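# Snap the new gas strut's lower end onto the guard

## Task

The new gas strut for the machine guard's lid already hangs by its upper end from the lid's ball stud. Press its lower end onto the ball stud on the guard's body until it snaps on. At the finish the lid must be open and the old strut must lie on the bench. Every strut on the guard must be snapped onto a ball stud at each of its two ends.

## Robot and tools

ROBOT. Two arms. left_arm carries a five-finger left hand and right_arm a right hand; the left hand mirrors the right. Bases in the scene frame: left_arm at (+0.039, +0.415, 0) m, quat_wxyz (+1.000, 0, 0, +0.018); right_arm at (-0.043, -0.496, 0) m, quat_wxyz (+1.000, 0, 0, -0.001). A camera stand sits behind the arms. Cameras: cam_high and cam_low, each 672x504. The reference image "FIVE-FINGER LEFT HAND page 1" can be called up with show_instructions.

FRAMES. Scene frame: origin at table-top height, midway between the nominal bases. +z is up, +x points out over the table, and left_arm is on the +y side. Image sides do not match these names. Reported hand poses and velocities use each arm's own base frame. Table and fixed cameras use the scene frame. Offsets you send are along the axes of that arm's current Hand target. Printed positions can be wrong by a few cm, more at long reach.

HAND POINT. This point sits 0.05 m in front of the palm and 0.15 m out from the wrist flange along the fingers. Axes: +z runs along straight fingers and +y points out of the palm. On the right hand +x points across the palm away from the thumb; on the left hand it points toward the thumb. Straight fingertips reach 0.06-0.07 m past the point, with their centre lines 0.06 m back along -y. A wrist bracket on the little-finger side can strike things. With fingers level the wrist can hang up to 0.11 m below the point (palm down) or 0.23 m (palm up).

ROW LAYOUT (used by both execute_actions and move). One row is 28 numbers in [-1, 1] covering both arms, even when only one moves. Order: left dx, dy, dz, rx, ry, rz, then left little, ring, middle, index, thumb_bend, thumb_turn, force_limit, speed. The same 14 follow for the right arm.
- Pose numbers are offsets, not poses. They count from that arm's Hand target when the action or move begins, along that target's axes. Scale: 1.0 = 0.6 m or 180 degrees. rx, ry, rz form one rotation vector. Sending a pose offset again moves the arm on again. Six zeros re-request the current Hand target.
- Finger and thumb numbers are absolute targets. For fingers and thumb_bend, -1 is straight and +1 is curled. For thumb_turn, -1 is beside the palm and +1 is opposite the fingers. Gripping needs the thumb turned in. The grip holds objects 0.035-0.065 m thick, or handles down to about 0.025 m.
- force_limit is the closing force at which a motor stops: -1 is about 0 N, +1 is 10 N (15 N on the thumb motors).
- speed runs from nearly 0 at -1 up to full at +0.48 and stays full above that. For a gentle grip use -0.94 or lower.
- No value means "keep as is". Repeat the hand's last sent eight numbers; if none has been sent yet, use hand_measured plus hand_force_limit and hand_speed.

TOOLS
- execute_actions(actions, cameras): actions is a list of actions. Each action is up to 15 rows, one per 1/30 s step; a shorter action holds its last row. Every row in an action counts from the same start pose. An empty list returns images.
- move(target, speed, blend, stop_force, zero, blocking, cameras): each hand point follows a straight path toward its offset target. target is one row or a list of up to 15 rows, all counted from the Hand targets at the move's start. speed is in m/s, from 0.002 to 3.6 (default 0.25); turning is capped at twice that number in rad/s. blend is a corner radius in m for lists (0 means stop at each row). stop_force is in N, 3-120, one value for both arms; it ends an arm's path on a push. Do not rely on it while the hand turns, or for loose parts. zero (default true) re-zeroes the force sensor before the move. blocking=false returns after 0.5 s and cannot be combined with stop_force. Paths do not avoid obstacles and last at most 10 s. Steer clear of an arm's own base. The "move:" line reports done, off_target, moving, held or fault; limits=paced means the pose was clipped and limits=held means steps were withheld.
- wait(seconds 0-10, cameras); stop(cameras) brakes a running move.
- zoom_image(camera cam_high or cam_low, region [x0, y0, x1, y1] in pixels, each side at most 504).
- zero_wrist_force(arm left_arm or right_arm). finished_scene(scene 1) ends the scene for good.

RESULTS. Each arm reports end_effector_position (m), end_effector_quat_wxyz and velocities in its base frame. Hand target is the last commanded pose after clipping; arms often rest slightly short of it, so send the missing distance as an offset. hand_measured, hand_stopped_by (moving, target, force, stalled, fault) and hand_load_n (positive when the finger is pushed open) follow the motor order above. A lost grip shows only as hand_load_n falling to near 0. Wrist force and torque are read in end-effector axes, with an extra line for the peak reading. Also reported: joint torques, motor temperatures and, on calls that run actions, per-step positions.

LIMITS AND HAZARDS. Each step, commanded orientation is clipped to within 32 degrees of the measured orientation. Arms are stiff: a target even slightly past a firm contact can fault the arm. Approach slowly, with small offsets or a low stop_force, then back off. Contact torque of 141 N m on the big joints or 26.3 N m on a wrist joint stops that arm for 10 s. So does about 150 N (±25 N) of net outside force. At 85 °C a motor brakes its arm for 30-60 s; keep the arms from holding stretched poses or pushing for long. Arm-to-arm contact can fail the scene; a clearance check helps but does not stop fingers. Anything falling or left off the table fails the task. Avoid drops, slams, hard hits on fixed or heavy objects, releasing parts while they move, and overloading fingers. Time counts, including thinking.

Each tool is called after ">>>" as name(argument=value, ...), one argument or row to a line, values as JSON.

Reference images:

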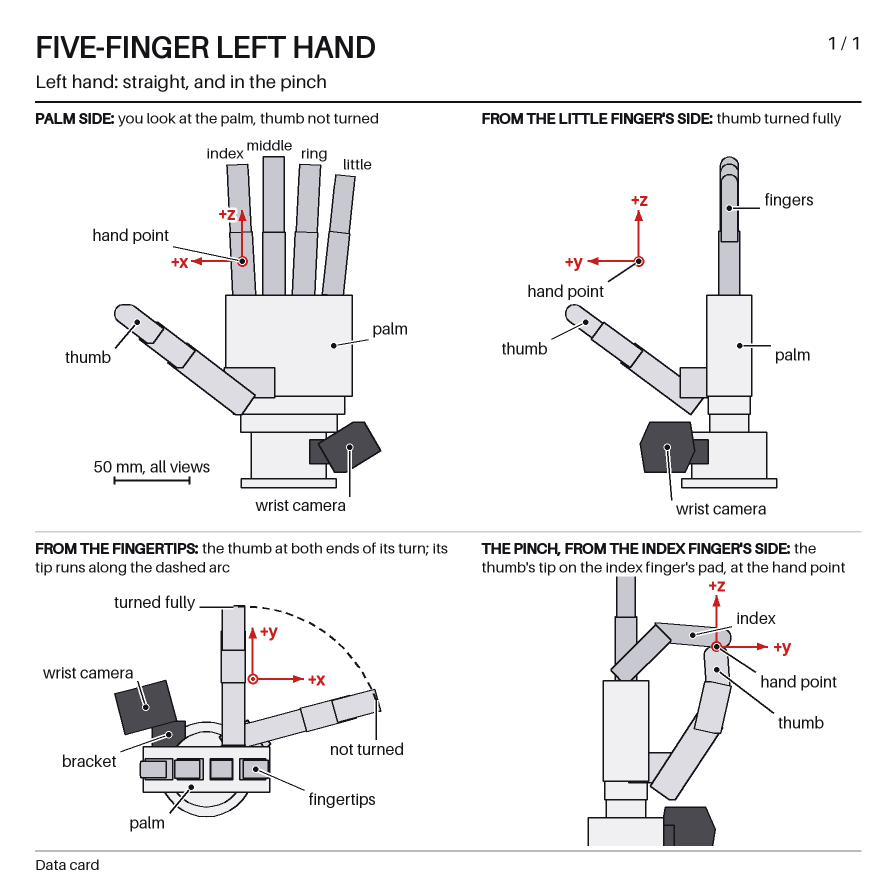

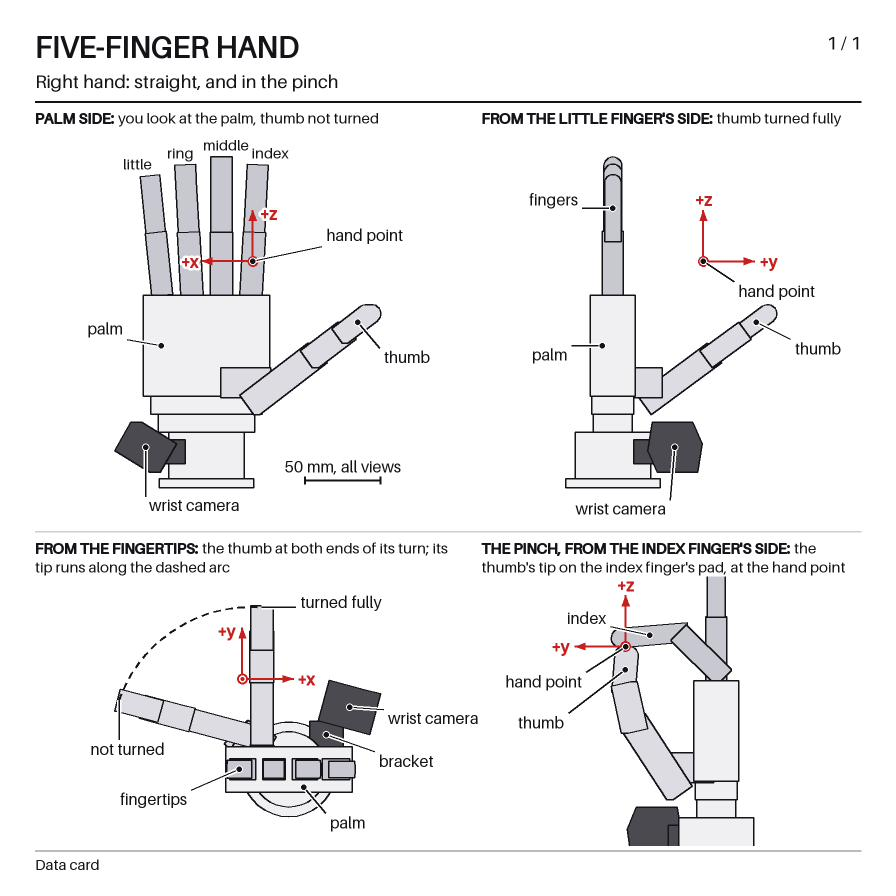

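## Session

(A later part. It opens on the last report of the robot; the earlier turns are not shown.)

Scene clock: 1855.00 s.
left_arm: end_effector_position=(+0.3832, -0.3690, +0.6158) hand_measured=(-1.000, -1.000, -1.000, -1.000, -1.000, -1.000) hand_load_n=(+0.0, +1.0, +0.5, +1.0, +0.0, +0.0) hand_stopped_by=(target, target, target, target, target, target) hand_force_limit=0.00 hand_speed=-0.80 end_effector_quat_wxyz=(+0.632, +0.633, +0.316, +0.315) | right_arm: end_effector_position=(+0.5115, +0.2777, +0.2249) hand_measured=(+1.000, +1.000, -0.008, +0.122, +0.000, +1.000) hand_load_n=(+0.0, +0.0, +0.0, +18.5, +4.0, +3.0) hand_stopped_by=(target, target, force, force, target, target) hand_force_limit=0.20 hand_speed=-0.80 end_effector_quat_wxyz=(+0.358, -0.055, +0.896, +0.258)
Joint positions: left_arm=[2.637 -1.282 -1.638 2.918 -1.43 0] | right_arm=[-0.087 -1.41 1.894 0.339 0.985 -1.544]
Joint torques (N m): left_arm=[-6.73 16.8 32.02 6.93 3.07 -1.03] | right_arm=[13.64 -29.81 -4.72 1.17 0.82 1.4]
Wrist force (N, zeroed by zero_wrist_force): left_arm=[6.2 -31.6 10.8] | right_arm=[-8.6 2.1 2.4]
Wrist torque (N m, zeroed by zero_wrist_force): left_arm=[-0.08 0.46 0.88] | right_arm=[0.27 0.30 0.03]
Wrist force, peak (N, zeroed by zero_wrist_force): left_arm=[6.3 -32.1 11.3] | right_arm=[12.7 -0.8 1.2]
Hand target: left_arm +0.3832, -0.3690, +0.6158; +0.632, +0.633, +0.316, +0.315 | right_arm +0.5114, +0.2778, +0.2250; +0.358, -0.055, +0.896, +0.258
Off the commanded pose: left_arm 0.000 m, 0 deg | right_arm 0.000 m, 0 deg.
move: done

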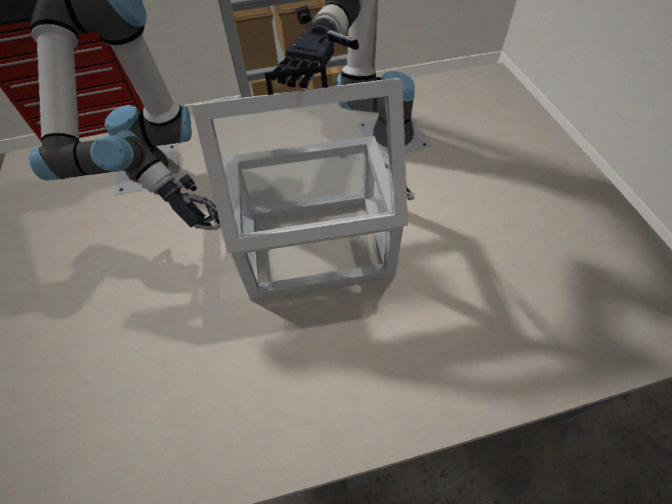

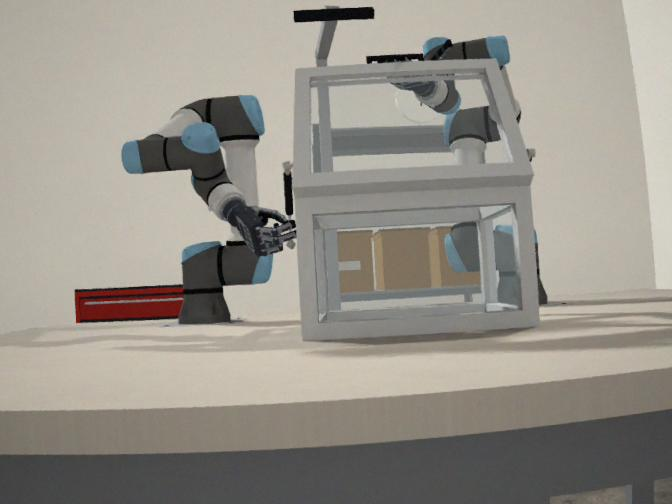

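>>> move(
  target=[
    [0,0,0,0,0,0,-1,-1,-1,-1,-1,-1,0,-0.8,-0.0052,-0.0208,-0.0143,0,0,0,1,1,0.6,0.6,0,1,0.2,-0.8],
    [0,0,0,0,0,0,-1,-1,-1,-1,-1,-1,0,-0.8,-0.0098,0.0018,-0.0472,-0.0286,0.0442,0.0337,1,1,0.6,0.6,0,1,0.2,-0.8],
    [0,0,0,0,0,0,-1,-1,-1,-1,-1,-1,0,-0.8,-0.021,0.0237,-0.0788,-0.0566,0.0853,0.0713,1,1,0.6,0.6,0,1,0.2,-0.8],
  ],
  speed=[0.04,0.1,0.1],
  blend=[0,0.01,0],
  cameras=["cam_high","cam_low"],
)

>>> zoom_image(
  camera="cam_high",
  region=[180, 160, 260, 240],
)

>>> zoom_image(
  camera="cam_low",
  region=[250, 180, 310, 240],
)

Scene clock: 1887.40 s.
left_arm: end_effector_position=(+0.3832, -0.3690, +0.6158) hand_measured=(-1.000, -1.000, -1.000, -1.000, -1.000, -1.000) hand_load_n=(+0.0, +0.5, +1.0, +1.0, +0.0, +0.0) hand_stopped_by=(target, target, target, target, target, target) hand_force_limit=0.00 hand_speed=-0.80 end_effector_quat_wxyz=(+0.632, +0.633, +0.316, +0.315) | right_arm: end_effector_position=(+0.4878, +0.2651, +0.2683) hand_measured=(+1.000, +1.000, -0.008, +0.120, -0.002, +1.000) hand_load_n=(+0.0, +0.0, +0.0, +29.5, +10.0, +9.5) hand_stopped_by=(target, target, force, force, target, target) hand_force_limit=0.20 hand_speed=-0.80 end_effector_quat_wxyz=(+0.198, -0.020, +0.909, +0.365)
Joint positions: left_arm=[2.637 -1.282 -1.638 2.918 -1.43 0] | right_arm=[-0.205 -1.325 1.757 0.84 0.755 -1.69]
Joint torques (N m): left_arm=[-6.61 17.23 31.84 7.01 3.09 -0.91] | right_arm=[14.12 -37.27 -3.71 2.51 0.73 0.62]
Wrist force (N, zeroed by zero_wrist_force): left_arm=[6.3 -31.5 9.6] | right_arm=[-12.7 3.2 5.3]
Wrist torque (N m, zeroed by zero_wrist_force): left_arm=[0.01 0.46 0.87] | right_arm=[0.36 0.38 0.12]
Wrist force, peak (N, zeroed by zero_wrist_force): left_arm=[6.2 -32.1 10.6] | right_arm=[-16.9 3.8 5.9]
Hand target: left_arm +0.3832, -0.3690, +0.6158; +0.632, +0.633, +0.316, +0.315 | right_arm +0.4877, +0.2652, +0.2683; +0.198, -0.020, +0.909, +0.365
Off the commanded pose: left_arm 0.000 m, 0 deg | right_arm 0.000 m, 0 deg.
move: done

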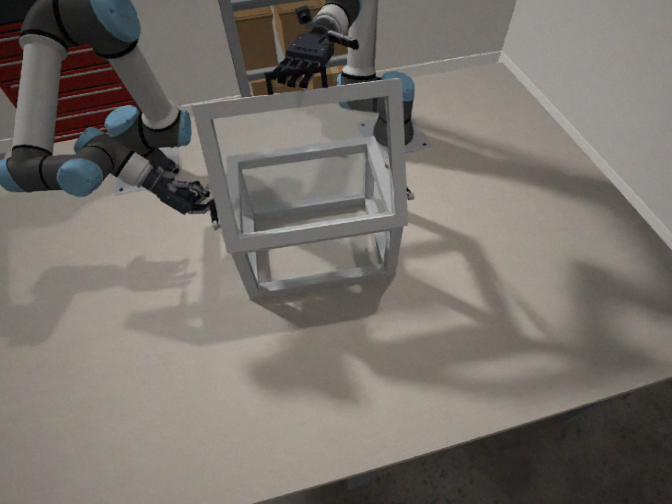

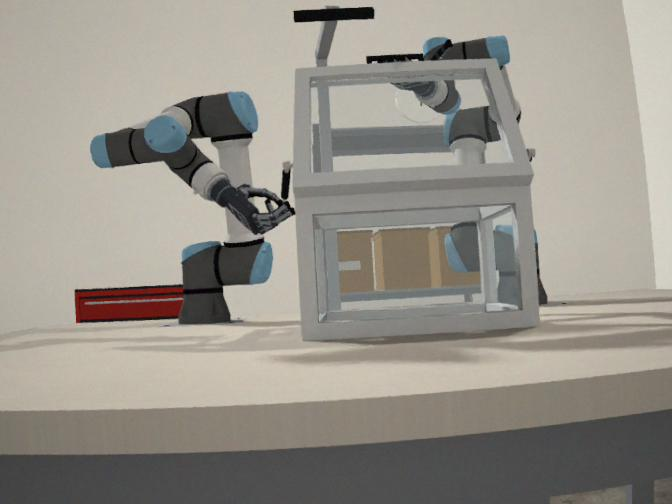

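Scaled by 6.300.

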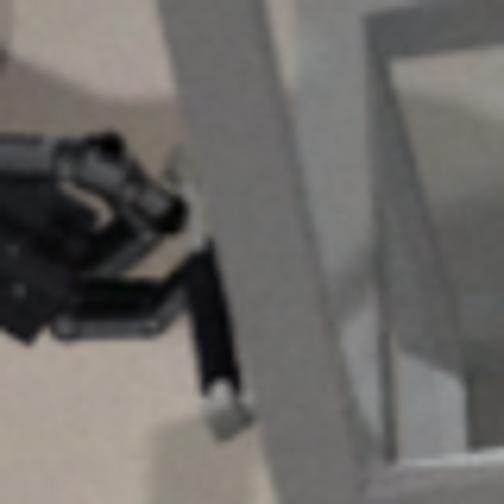

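Scaled by 8.400.

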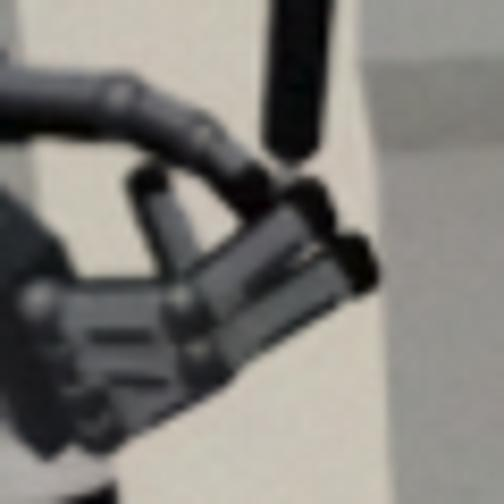

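>>> zoom_image(
  camera="cam_high",
  region=[195, 170, 225, 200],
)

>>> zoom_image(
  camera="cam_high",
  region=[195, 175, 240, 235],
)

>>> zoom_image(
  camera="cam_low",
  region=[270, 190, 300, 220],
)

Scaled by 16.800.

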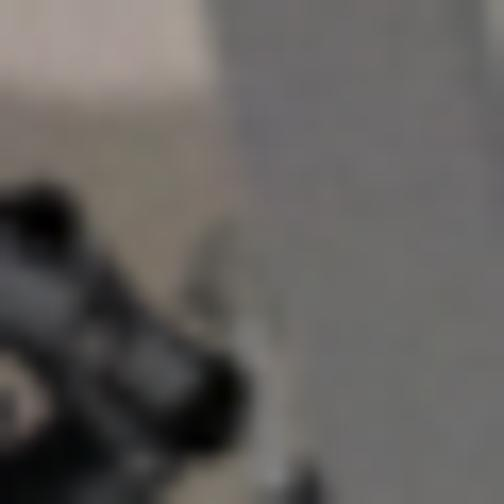

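Scaled by 8.400.

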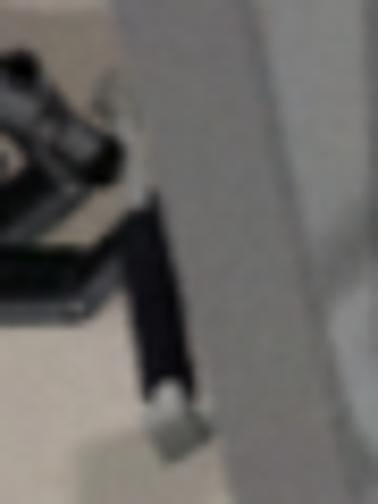

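Scaled by 16.800.

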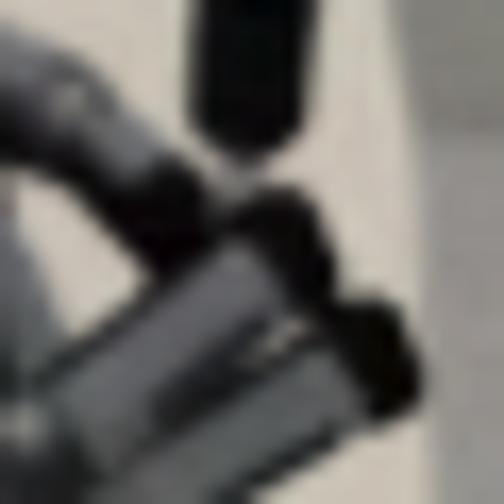

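>>> move(
  target=[0,0,0,0,0,0,-1,-1,-1,-1,-1,-1,0,-0.8,-0.0023,0.0188,0.0187,0,0,0,1,1,0.6,0.6,0,1,0.2,-0.8],
  speed=0.02,
  stop_force=12,
  cameras=["cam_high","cam_low"],
)

>>> zoom_image(
  camera="cam_high",
  region=[195, 175, 240, 235],
)

>>> zoom_image(
  camera="cam_low",
  region=[265, 190, 305, 230],
)

Scene clock: 1957.67 s.
left_arm: end_effector_position=(+0.3832, -0.3690, +0.6158) hand_measured=(-1.000, -1.000, -1.000, -1.000, -1.000, -1.000) hand_load_n=(+0.0, +0.0, +0.0, +0.0, +0.0, +0.0) hand_stopped_by=(target, target, target, target, target, target) hand_force_limit=0.00 hand_speed=-0.80 end_effector_quat_wxyz=(+0.632, +0.633, +0.316, +0.315) | right_arm: end_effector_position=(+0.4908, +0.2809, +0.2688) hand_measured=(+1.000, +1.000, -0.008, +0.120, -0.002, +1.000) hand_load_n=(+0.0, +0.0, +0.0, +16.5, +2.5, -2.5) hand_stopped_by=(target, target, force, force, target, target) hand_force_limit=0.20 hand_speed=-0.80 end_effector_quat_wxyz=(+0.198, -0.020, +0.909, +0.365)
Joint positions: left_arm=[2.637 -1.282 -1.638 2.918 -1.43 0] | right_arm=[-0.162 -1.319 1.737 0.812 0.769 -1.63]
Joint torques (N m): left_arm=[-6.04 16.91 32.16 -0.88 -1.93 -0.93] | right_arm=[-16.02 -35.01 -9.7 2.48 -3.52 -0.75]
Wrist force (N, zeroed by zero_wrist_force): left_arm=[0.3 -2.0 0.2] | right_arm=[10.2 1.4 0.8]
Wrist torque (N m, zeroed by zero_wrist_force): left_arm=[-0.30 -0.07 0.07] | right_arm=[0.26 0.22 -0.02]
Wrist force, peak (N, zeroed by zero_wrist_force): left_arm=[7.6 -30.1 14.1] | right_arm=[-15.4 3.2 5.3]
Hand target: left_arm +0.3832, -0.3690, +0.6158; +0.632, +0.633, +0.316, +0.315 | right_arm +0.4908, +0.2809, +0.2689; +0.198, -0.020, +0.909, +0.365
Off the commanded pose: left_arm 0.000 m, 0 deg | right_arm 0.000 m, 0 deg.
move: done

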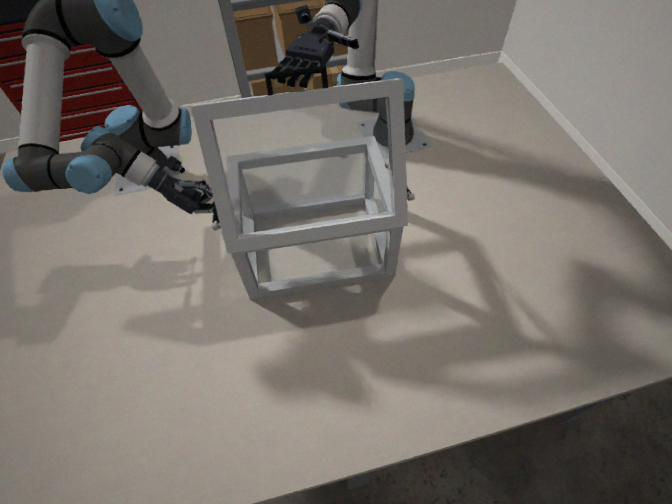

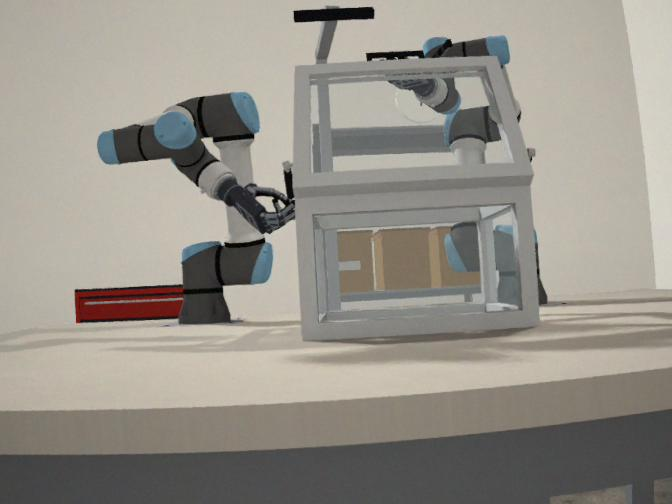

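Scaled by 8.400.

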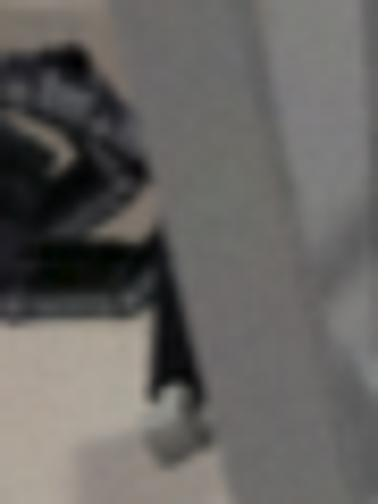

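Scaled by 12.600.

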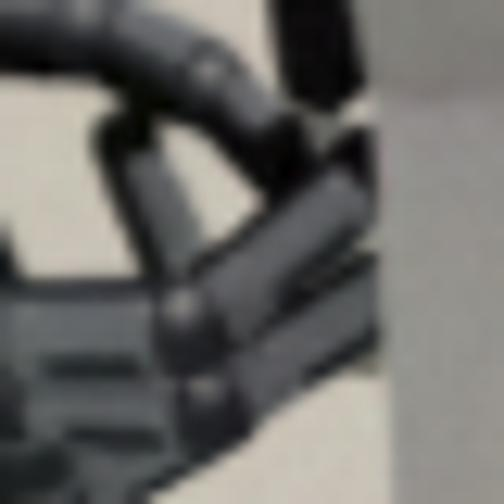

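>>> move(
  target=[0.0206,0.018,0.0381,0,0,0,-1,-1,-1,-1,-1,-1,0,-0.8,0,0,0,0,0,0,1,1,0.6,0.6,0,1,0.2,-0.8],
  speed=0.02,
  stop_force=30,
  cameras=["cam_high","cam_low"],
)

>>> zoom_image(
  camera="cam_low",
  region=[270, 30, 550, 230],
)

>>> zoom_image(
  camera="cam_high",
  region=[195, 175, 240, 235],
)

Scene clock: 1993.97 s.
left_arm: end_effector_position=(+0.4018, -0.3719, +0.6233) hand_measured=(-1.000, -1.000, -1.000, -1.000, -1.000, -1.000) hand_load_n=(+0.0, +0.5, +0.5, +1.0, +0.0, +0.0) hand_stopped_by=(target, target, target, target, target, target) hand_force_limit=0.00 hand_speed=-0.80 end_effector_quat_wxyz=(+0.632, +0.634, +0.316, +0.315) | right_arm: end_effector_position=(+0.4908, +0.2809, +0.2689) hand_measured=(+1.000, +1.000, -0.008, +0.120, +0.000, +1.000) hand_load_n=(+0.0, +0.0, +0.0, +17.0, +2.5, +3.5) hand_stopped_by=(target, target, force, force, target, target) hand_force_limit=0.20 hand_speed=-0.80 end_effector_quat_wxyz=(+0.198, -0.020, +0.909, +0.365)
Joint positions: left_arm=[2.661 -1.32 -1.591 2.908 -1.406 0] | right_arm=[-0.162 -1.319 1.737 0.812 0.769 -1.63]
Joint torques (N m): left_arm=[-6.78 44.29 31.11 10.15 -1.35 1.16] | right_arm=[0.87 -36.34 -11.98 2.48 -1.72 -0.84]
Wrist force (N, zeroed by zero_wrist_force): left_arm=[-1.4 -37.9 9.3] | right_arm=[-7.3 2.8 2.7]
Wrist torque (N m, zeroed by zero_wrist_force): left_arm=[-0.64 0.13 0.33] | right_arm=[0.34 0.20 -0.01]
Wrist force, peak (N, zeroed by zero_wrist_force): left_arm=[-7.8 -43.7 -14.3] | right_arm=[10.5 1.5 0.9]
Hand target: left_arm +0.4018, -0.3719, +0.6233; +0.632, +0.634, +0.316, +0.315 (not the last commanded pose) | right_arm +0.4908, +0.2809, +0.2689; +0.198, -0.020, +0.909, +0.365
Off the commanded pose: left_arm 0.008 m, 0 deg | right_arm 0.000 m, 0 deg.
move: contact (left_arm)

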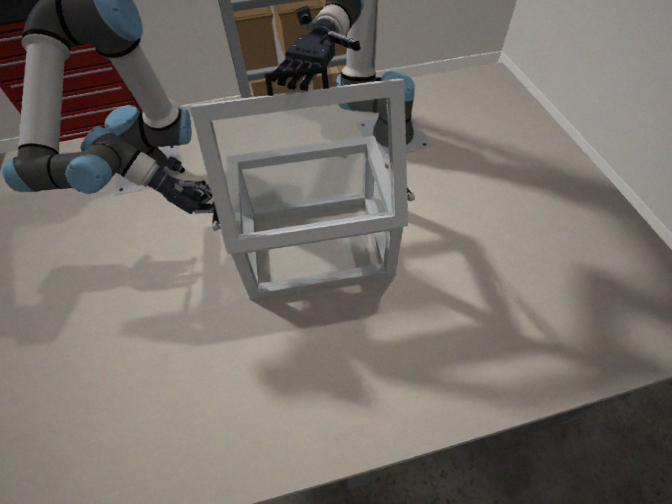

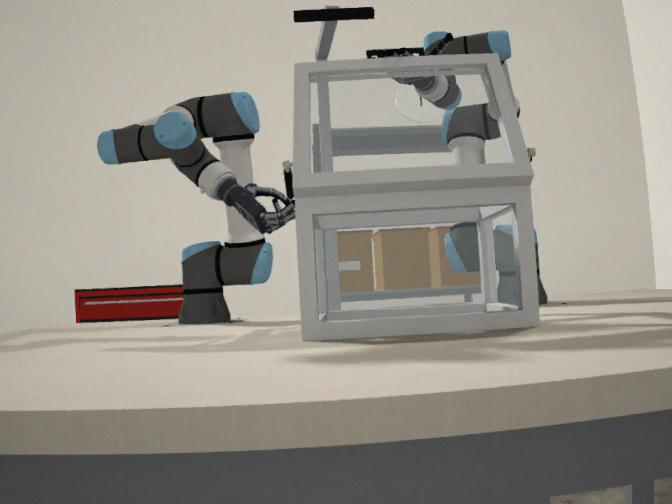

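Scaled by 1.800.

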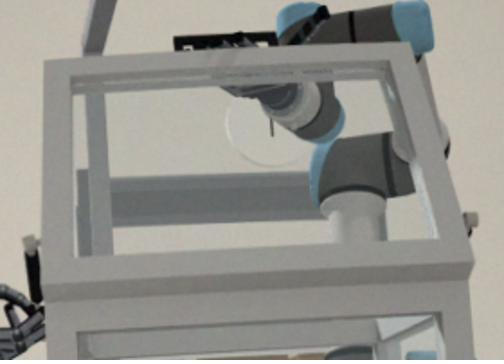

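Scaled by 8.400.

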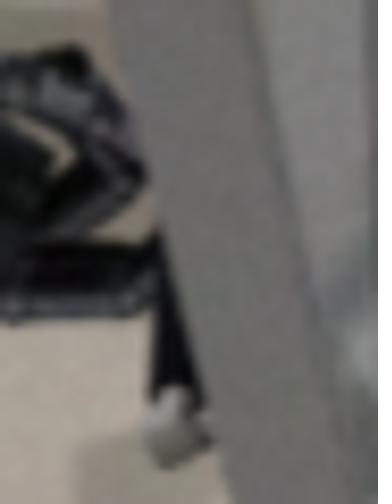

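>>> move(
  target=[0.01,-0.003,0.018,0,0,0,-1,-1,-1,-1,-1,-1,0,-0.8,0,0,0,0,0,0,1,1,0.6,0.6,0,1,0.2,-0.8],
  speed=0.02,
  stop_force=30,
  cameras=["cam_low"],
)

>>> zoom_image(
  camera="cam_low",
  region=[270, 30, 550, 230],
)

Scene clock: 2005.63 s.
left_arm: end_effector_position=(+0.4109, -0.3731, +0.6220) hand_measured=(-1.000, -1.000, -1.000, -1.000, -1.000, -1.000) hand_load_n=(+1.0, +0.0, +0.0, +0.5, +0.5, +0.0) hand_stopped_by=(target, target, target, target, target, target) hand_force_limit=0.00 hand_speed=-0.80 end_effector_quat_wxyz=(+0.632, +0.634, +0.316, +0.315) | right_arm: end_effector_position=(+0.4908, +0.2809, +0.2689) hand_measured=(+1.000, +1.000, -0.008, +0.120, +0.000, +1.000) hand_load_n=(+0.0, +0.0, +0.0, +17.5, +2.5, +3.5) hand_stopped_by=(target, target, force, force, target, target) hand_force_limit=0.20 hand_speed=-0.80 end_effector_quat_wxyz=(+0.198, -0.020, +0.909, +0.365)
Joint positions: left_arm=[2.672 -1.336 -1.583 2.916 -1.395 0] | right_arm=[-0.162 -1.319 1.737 0.812 0.769 -1.63]
Joint torques (N m): left_arm=[-6.81 34.21 25.43 6.59 0.08 -0.04] | right_arm=[12.72 -26.6 -11.95 2.27 0.41 -0.8]
Wrist force (N, zeroed by zero_wrist_force): left_arm=[2.4 -30.1 -8.4] | right_arm=[-7.7 3.1 2.6]
Wrist torque (N m, zeroed by zero_wrist_force): left_arm=[0.18 -1.16 0.82] | right_arm=[0.39 0.16 0.02]
Wrist force, peak (N, zeroed by zero_wrist_force): left_arm=[-1.5 -38.4 9.5] | right_arm=[-8.4 3.1 2.8]
Hand target: left_arm +0.4109, -0.3731, +0.6220; +0.632, +0.634, +0.316, +0.315 (not the last commanded pose) | right_arm +0.4908, +0.2809, +0.2689; +0.198, -0.020, +0.909, +0.365
Off the commanded pose: left_arm 0.003 m, 0 deg | right_arm 0.000 m, 0 deg.
move: contact (left_arm)
Images, in order (width x height): cam_low 672x504.

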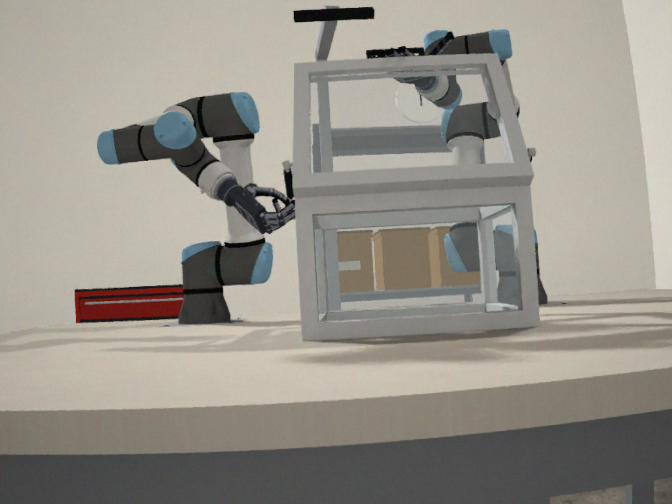

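Scaled by 1.800.

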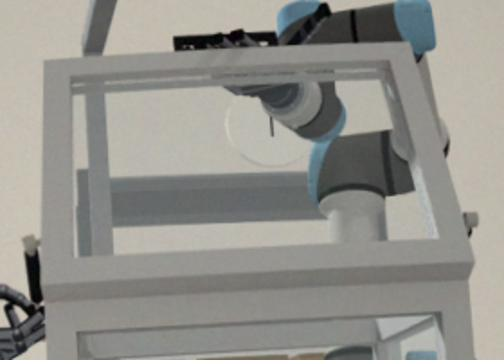

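>>> move(
  target=[0,0,0,0,0,0,-1,-1,-1,-1,-1,-1,0,-0.8,-0.005,0,0,0,0,0,1,1,0.6,0.6,0,1,0.2,-0.8],
  speed=0.02,
  cameras=["cam_high","cam_low"],
)

>>> zoom_image(
  camera="cam_high",
  region=[195, 175, 240, 235],
)

>>> zoom_image(
  camera="cam_low",
  region=[265, 150, 315, 240],
)

Scene clock: 2013.40 s.
left_arm: end_effector_position=(+0.4109, -0.3731, +0.6220) hand_measured=(-1.000, -1.000, -1.000, -1.000, -1.000, -1.000) hand_load_n=(+1.0, +0.0, +0.0, +0.5, +0.0, -0.5) hand_stopped_by=(target, target, target, target, target, target) hand_force_limit=0.00 hand_speed=-0.80 end_effector_quat_wxyz=(+0.632, +0.634, +0.316, +0.315) | right_arm: end_effector_position=(+0.4936, +0.2806, +0.2700) hand_measured=(+1.000, +1.000, -0.008, +0.120, +0.000, +1.000) hand_load_n=(+0.0, +0.0, +0.0, +13.5, +1.5, -3.0) hand_stopped_by=(target, target, force, force, target, target) hand_force_limit=0.20 hand_speed=-0.80 end_effector_quat_wxyz=(+0.198, -0.020, +0.909, +0.365)
Joint positions: left_arm=[2.672 -1.336 -1.583 2.916 -1.395 0] | right_arm=[-0.161 -1.314 1.727 0.816 0.769 -1.63]
Joint torques (N m): left_arm=[-6.21 33.93 25.98 6.61 1.07 0.07] | right_arm=[8.21 -23.67 -18.66 2.22 0.23 2.38]
Wrist force (N, zeroed by zero_wrist_force): left_arm=[2.4 -30.0 -7.0] | right_arm=[8.5 1.9 1.0]
Wrist torque (N m, zeroed by zero_wrist_force): left_arm=[0.10 -1.07 0.80] | right_arm=[0.32 0.13 -0.01]
Wrist force, peak (N, zeroed by zero_wrist_force): left_arm=[2.2 -30.7 -8.3] | right_arm=[13.5 1.9 0.8]
Hand target: left_arm +0.4109, -0.3731, +0.6220; +0.632, +0.634, +0.316, +0.315 | right_arm +0.4936, +0.2806, +0.2700; +0.198, -0.020, +0.909, +0.365
Off the commanded pose: left_arm 0.000 m, 0 deg | right_arm 0.000 m, 0 deg.
move: done

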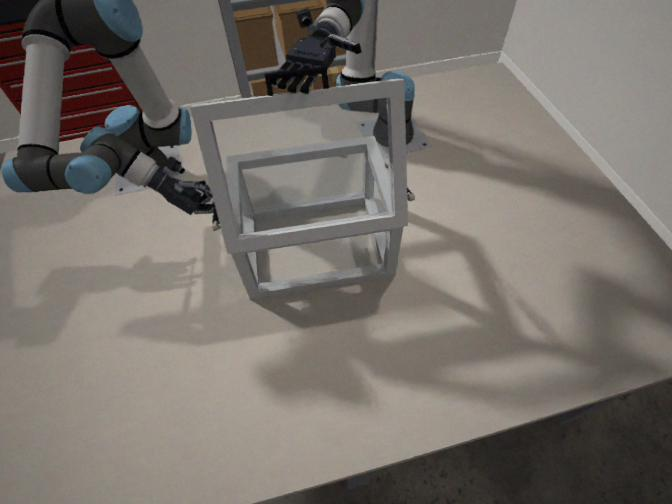

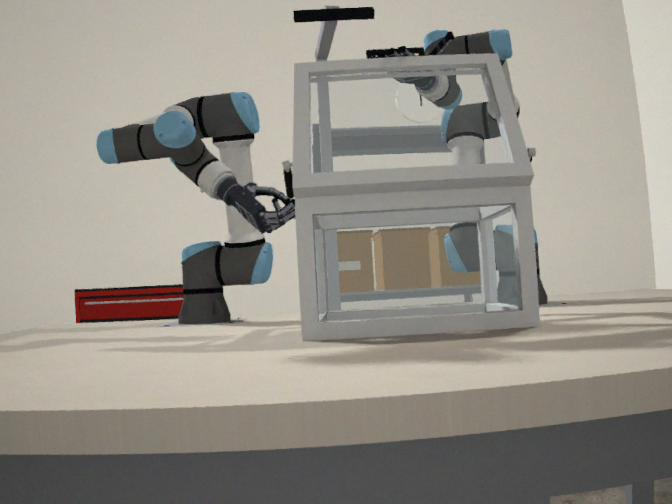

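Scaled by 8.400.

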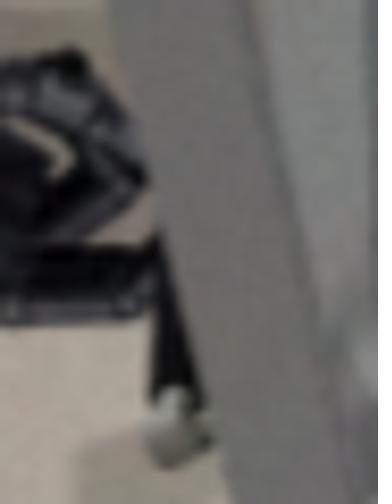

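Scaled by 5.600.

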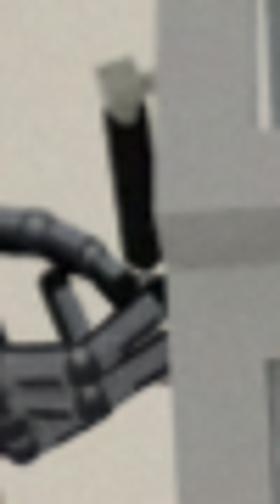

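>>> zoom_image(
  camera="cam_low",
  region=[275, 155, 305, 205],
)

>>> zoom_image(
  camera="cam_high",
  region=[205, 210, 235, 240],
)

>>> zoom_image(
  camera="cam_low",
  region=[515, 135, 545, 185],
)

Scaled by 10.080.

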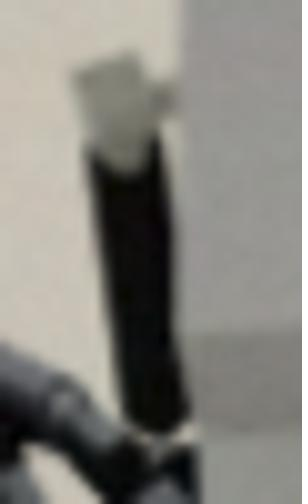

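Scaled by 16.800.

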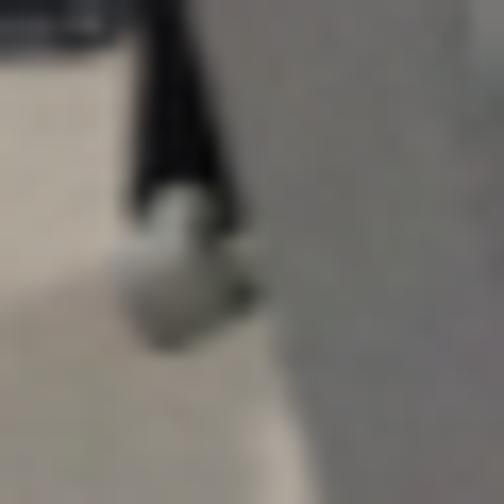

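Scaled by 10.080.

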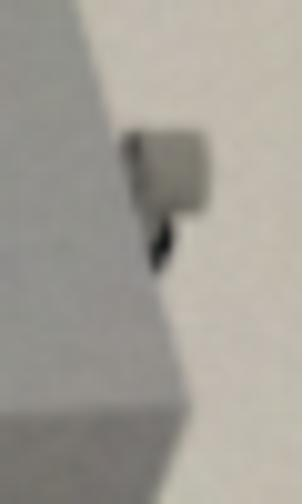

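>>> move(
  target=[0,0,0,0,0,0,-1,-1,-1,-1,-1,-1,0,-0.8,0,0,0,0.0389,0,0,1,1,0.6,0.6,0,1,0.2,-0.8],
  speed=0.05,
  cameras=["cam_high","cam_low"],
)

>>> zoom_image(
  camera="cam_low",
  region=[270, 155, 305, 225],
)

Scene clock: 2076.90 s.
left_arm: end_effector_position=(+0.4109, -0.3731, +0.6220) hand_measured=(-1.000, -1.000, -1.000, -1.000, -1.000, -1.000) hand_load_n=(+0.5, +0.0, +0.0, +0.5, +0.0, +0.0) hand_stopped_by=(target, target, target, target, target, target) hand_force_limit=0.00 hand_speed=-0.80 end_effector_quat_wxyz=(+0.632, +0.634, +0.316, +0.315) | right_arm: end_effector_position=(+0.4935, +0.2807, +0.2701) hand_measured=(+1.000, +1.000, -0.008, +0.120, +0.000, +1.000) hand_load_n=(+0.0, +0.0, +0.0, +12.5, +1.0, -2.5) hand_stopped_by=(target, target, force, force, target, target) hand_force_limit=0.20 hand_speed=-0.80 end_effector_quat_wxyz=(+0.199, -0.008, +0.930, +0.309) end_effector_velocity=(+0.000, +0.001, +0.001) end_effector_angular_velocity=(+0.005, -0.003, +0.004)
Joint positions: left_arm=[2.672 -1.336 -1.583 2.916 -1.395 0] | right_arm=[-0.113 -1.351 1.696 0.839 0.908 -1.566]
Joint velocities: left_arm=[within noise] | right_arm=[-0.001 -0.001 0 0 -0.006 -0.003]
Joint torques (N m): left_arm=[-6.12 33.98 25.94 6.76 1.06 0.11] | right_arm=[-16.01 -19.76 -13.13 -0.04 -2.83 -0.92]
Wrist force (N, zeroed by zero_wrist_force): left_arm=[2.4 -29.9 -7.3] | right_arm=[5.8 2.2 0.6]
Wrist torque (N m, zeroed by zero_wrist_force): left_arm=[0.10 -1.10 0.81] | right_arm=[0.38 0.13 -0.01]
Wrist force, peak (N, zeroed by zero_wrist_force): left_arm=[2.4 -30.3 -7.3] | right_arm=[8.9 2.1 1.1]
Hand target: left_arm +0.4109, -0.3731, +0.6220; +0.632, +0.634, +0.316, +0.315 | right_arm +0.4936, +0.2806, +0.2700; +0.199, -0.008, +0.930, +0.309
Off the commanded pose: left_arm 0.000 m, 0 deg | right_arm 0.000 m, 0 deg.
move: done

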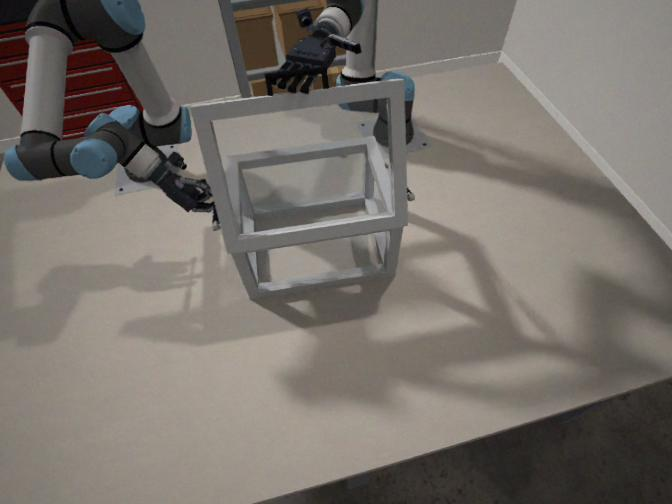

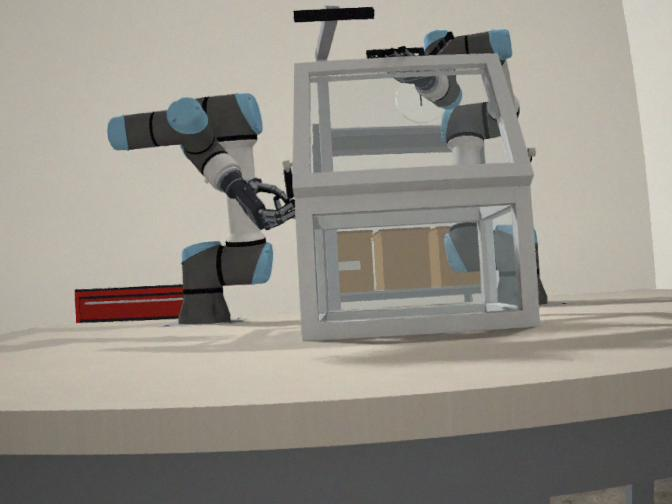

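Scaled by 7.200.

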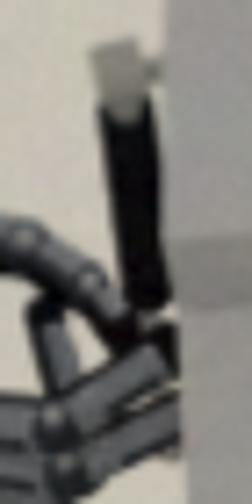

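>>> move(
  target=[0,0,0,0,0,0,-1,-1,-1,-1,-1,-1,0,-0.8,0,0.01575,0.0123,0,0,0,1,1,0.6,0.6,0,1,0.2,-0.8],
  speed=0.01,
  stop_force=8,
  cameras=["cam_high","cam_low"],
)

>>> zoom_image(
  camera="cam_low",
  region=[270, 155, 305, 225],
)

Scene clock: 2088.50 s.
left_arm: end_effector_position=(+0.4109, -0.3731, +0.6220) hand_measured=(-1.000, -1.000, -1.000, -1.000, -1.000, -1.000) hand_load_n=(+0.5, +0.0, +0.0, +0.5, +0.0, +0.0) hand_stopped_by=(target, target, target, target, target, target) hand_force_limit=0.00 hand_speed=-0.80 end_effector_quat_wxyz=(+0.632, +0.634, +0.316, +0.315) | right_arm: end_effector_position=(+0.4940, +0.2843, +0.2700) hand_measured=(+1.000, +1.000, -0.006, +0.122, +0.000, +1.000) hand_load_n=(+0.0, +0.0, -1.5, +8.5, +0.5, -2.0) hand_stopped_by=(target, target, force, force, target, target) hand_force_limit=0.20 hand_speed=-0.80 end_effector_quat_wxyz=(+0.199, -0.008, +0.930, +0.309)
Joint positions: left_arm=[2.672 -1.336 -1.583 2.916 -1.395 0] | right_arm=[-0.103 -1.349 1.692 0.834 0.912 -1.555]
Joint torques (N m): left_arm=[-6.12 34.22 26.48 6.75 0.87 0.18] | right_arm=[-10.54 -38.51 -13.14 2.11 -4.43 0.93]
Wrist force (N, zeroed by zero_wrist_force): left_arm=[2.5 -29.8 -7.3] | right_arm=[8.9 -6.6 -4.1]
Wrist torque (N m, zeroed by zero_wrist_force): left_arm=[0.11 -1.11 0.81] | right_arm=[0.24 0.24 -0.22]
Wrist force, peak (N, zeroed by zero_wrist_force): left_arm=[2.7 -30.3 -7.3] | right_arm=[9.0 -13.0 -7.5]
Hand target: left_arm +0.4109, -0.3731, +0.6220; +0.632, +0.634, +0.316, +0.315 | right_arm +0.4940, +0.2843, +0.2700; +0.199, -0.008, +0.930, +0.309 (not the last commanded pose)
Off the commanded pose: left_arm 0.000 m, 0 deg | right_arm 0.008 m, 0 deg.
move: contact (right_arm)

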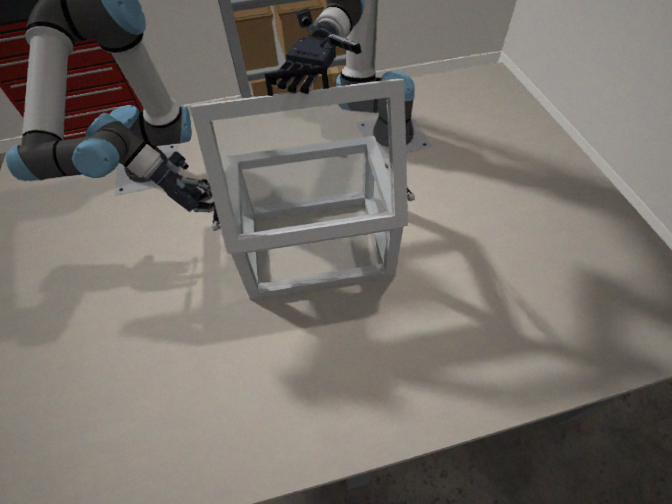

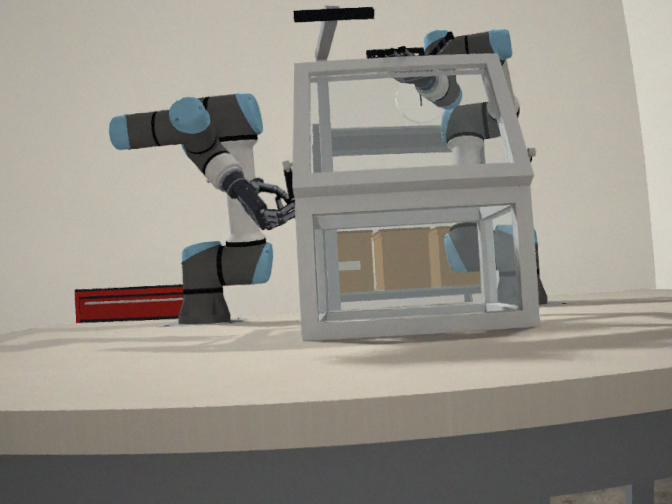

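Scaled by 7.200.

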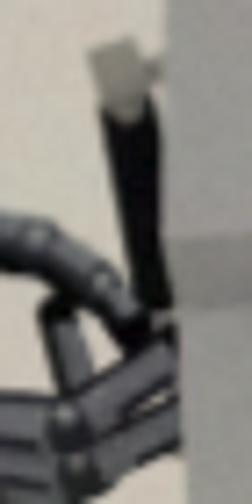

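>>> move(
  target=[0,0,0,0,0,0,-1,-1,-1,-1,-1,-1,0,-0.8,0,-0.0053,-0.0041,0,0,0,1,1,0.6,0.6,0,1,0.2,-0.8],
  speed=0.02,
)

>>> move(
  target=[0,0,0,0,0,0,-1,-1,-1,-1,-1,-1,0,-0.8,0,0,0,0,0,0,1,1,0.65,0.6,0,1,0.2,-0.85],
  cameras=["cam_high","cam_low"],
)

>>> zoom_image(
  camera="cam_low",
  region=[265, 155, 305, 235],
)

Scene clock: 2100.70 s.
left_arm: end_effector_position=(+0.4109, -0.3731, +0.6220) hand_measured=(-1.000, -1.000, -1.000, -1.000, -1.000, -1.000) hand_load_n=(+0.5, +0.0, +0.0, +0.5, +0.0, +0.0) hand_stopped_by=(target, target, target, target, target, target) hand_force_limit=0.00 hand_speed=-0.80 end_effector_quat_wxyz=(+0.632, +0.634, +0.316, +0.315) | right_arm: end_effector_position=(+0.4936, +0.2802, +0.2700) hand_measured=(+1.000, +1.000, -0.008, +0.122, +0.000, +1.000) hand_load_n=(+0.0, +0.0, +0.5, +12.0, +0.5, -0.5) hand_stopped_by=(target, target, force, force, target, target) hand_force_limit=0.20 hand_speed=-0.80 end_effector_quat_wxyz=(+0.199, -0.008, +0.930, +0.309)
Joint positions: left_arm=[2.672 -1.336 -1.583 2.916 -1.395 0] | right_arm=[-0.114 -1.351 1.697 0.839 0.908 -1.567]
Joint torques (N m): left_arm=[-5.69 34.07 26.83 6.9 0.95 0.25] | right_arm=[0.28 -34 -13.9 2.73 -2.52 0.67]
Wrist force (N, zeroed by zero_wrist_force): left_arm=[2.3 -30.2 -7.7] | right_arm=[1.7 1.8 1.0]
Wrist torque (N m, zeroed by zero_wrist_force): left_arm=[0.11 -1.10 0.80] | right_arm=[0.28 0.09 0.06]
Wrist force, peak (N, zeroed by zero_wrist_force): left_arm=[2.3 -30.4 -7.4] | right_arm=[9.1 -7.1 -4.0]
Hand target: left_arm +0.4109, -0.3731, +0.6220; +0.632, +0.634, +0.316, +0.315 | right_arm +0.4936, +0.2803, +0.2700; +0.199, -0.008, +0.930, +0.309
Off the commanded pose: left_arm 0.000 m, 0 deg | right_arm 0.000 m, 0 deg.
move: done

Scene clock: 2101.37 s.
left_arm: end_effector_position=(+0.4109, -0.3731, +0.6220) hand_measured=(-1.000, -1.000, -1.000, -1.000, -1.000, -1.000) hand_load_n=(+0.5, +0.0, +0.0, +1.0, +0.0, +0.0) hand_stopped_by=(target, target, target, target, target, target) hand_force_limit=0.00 hand_speed=-0.80 end_effector_quat_wxyz=(+0.632, +0.634, +0.316, +0.315) | right_arm: end_effector_position=(+0.4936, +0.2803, +0.2700) hand_measured=(+1.000, +1.000, +0.156, +0.122, +0.000, +1.000) hand_load_n=(+0.5, +0.0, +8.5, +9.5, +2.0, -0.5) hand_stopped_by=(target, target, force, force, target, target) hand_force_limit=0.20 hand_speed=-0.85 end_effector_quat_wxyz=(+0.199, -0.008, +0.930, +0.309)
Joint positions: left_arm=[2.672 -1.336 -1.583 2.916 -1.395 0] | right_arm=[-0.114 -1.351 1.697 0.839 0.908 -1.567]
Joint torques (N m): left_arm=[-5.47 34.21 26.78 6.91 0.98 0.18] | right_arm=[11.89 -26.88 -20.36 0.04 0.59 1.22]
Wrist force (N, zeroed by zero_wrist_force): left_arm=[2.3 -30.1 -7.7] | right_arm=[1.9 2.1 0.9]
Wrist torque (N m, zeroed by zero_wrist_force): left_arm=[0.13 -1.11 0.80] | right_arm=[0.29 0.05 0.04]
Wrist force, peak (N, zeroed by zero_wrist_force): left_arm=[2.3 -30.4 -7.5] | right_arm=[1.9 2.1 0.9]
Hand target: left_arm +0.4109, -0.3731, +0.6220; +0.632, +0.634, +0.316, +0.315 | right_arm +0.4936, +0.2803, +0.2700; +0.199, -0.008, +0.930, +0.309
Off the commanded pose: left_arm 0.000 m, 0 deg | right_arm 0.000 m, 0 deg.
move: done

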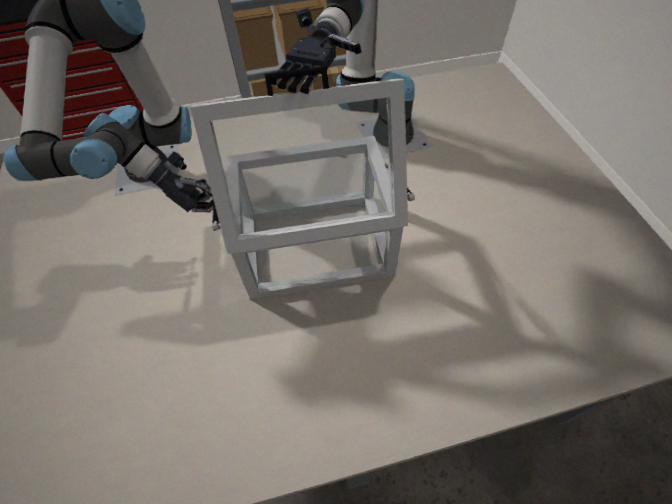

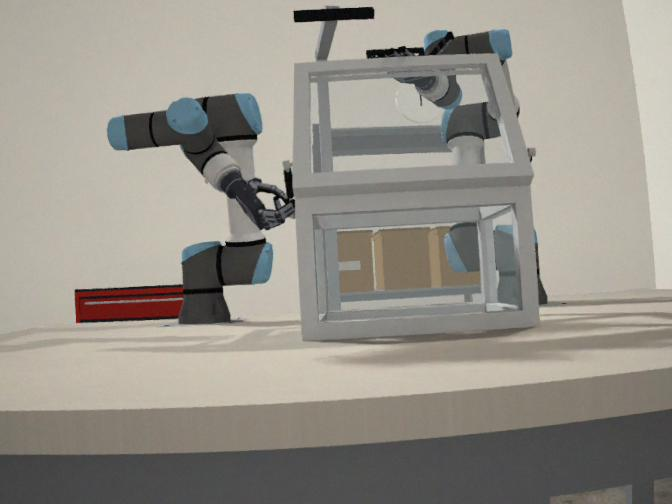

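Scaled by 6.300.

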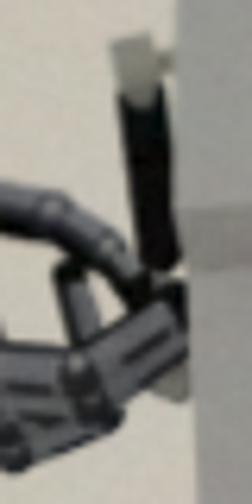

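>>> zoom_image(
  camera="cam_low",
  region=[280, 200, 305, 225],
)

Scaled by 20.160.

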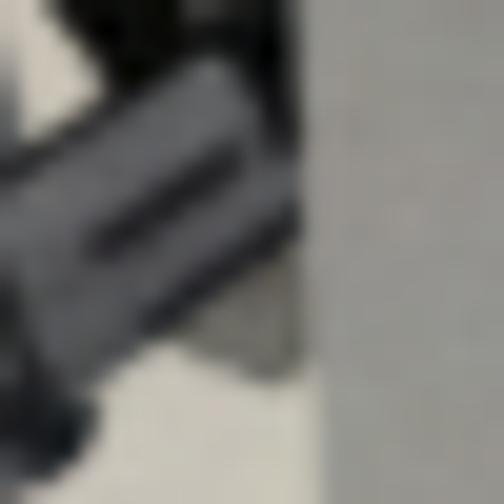

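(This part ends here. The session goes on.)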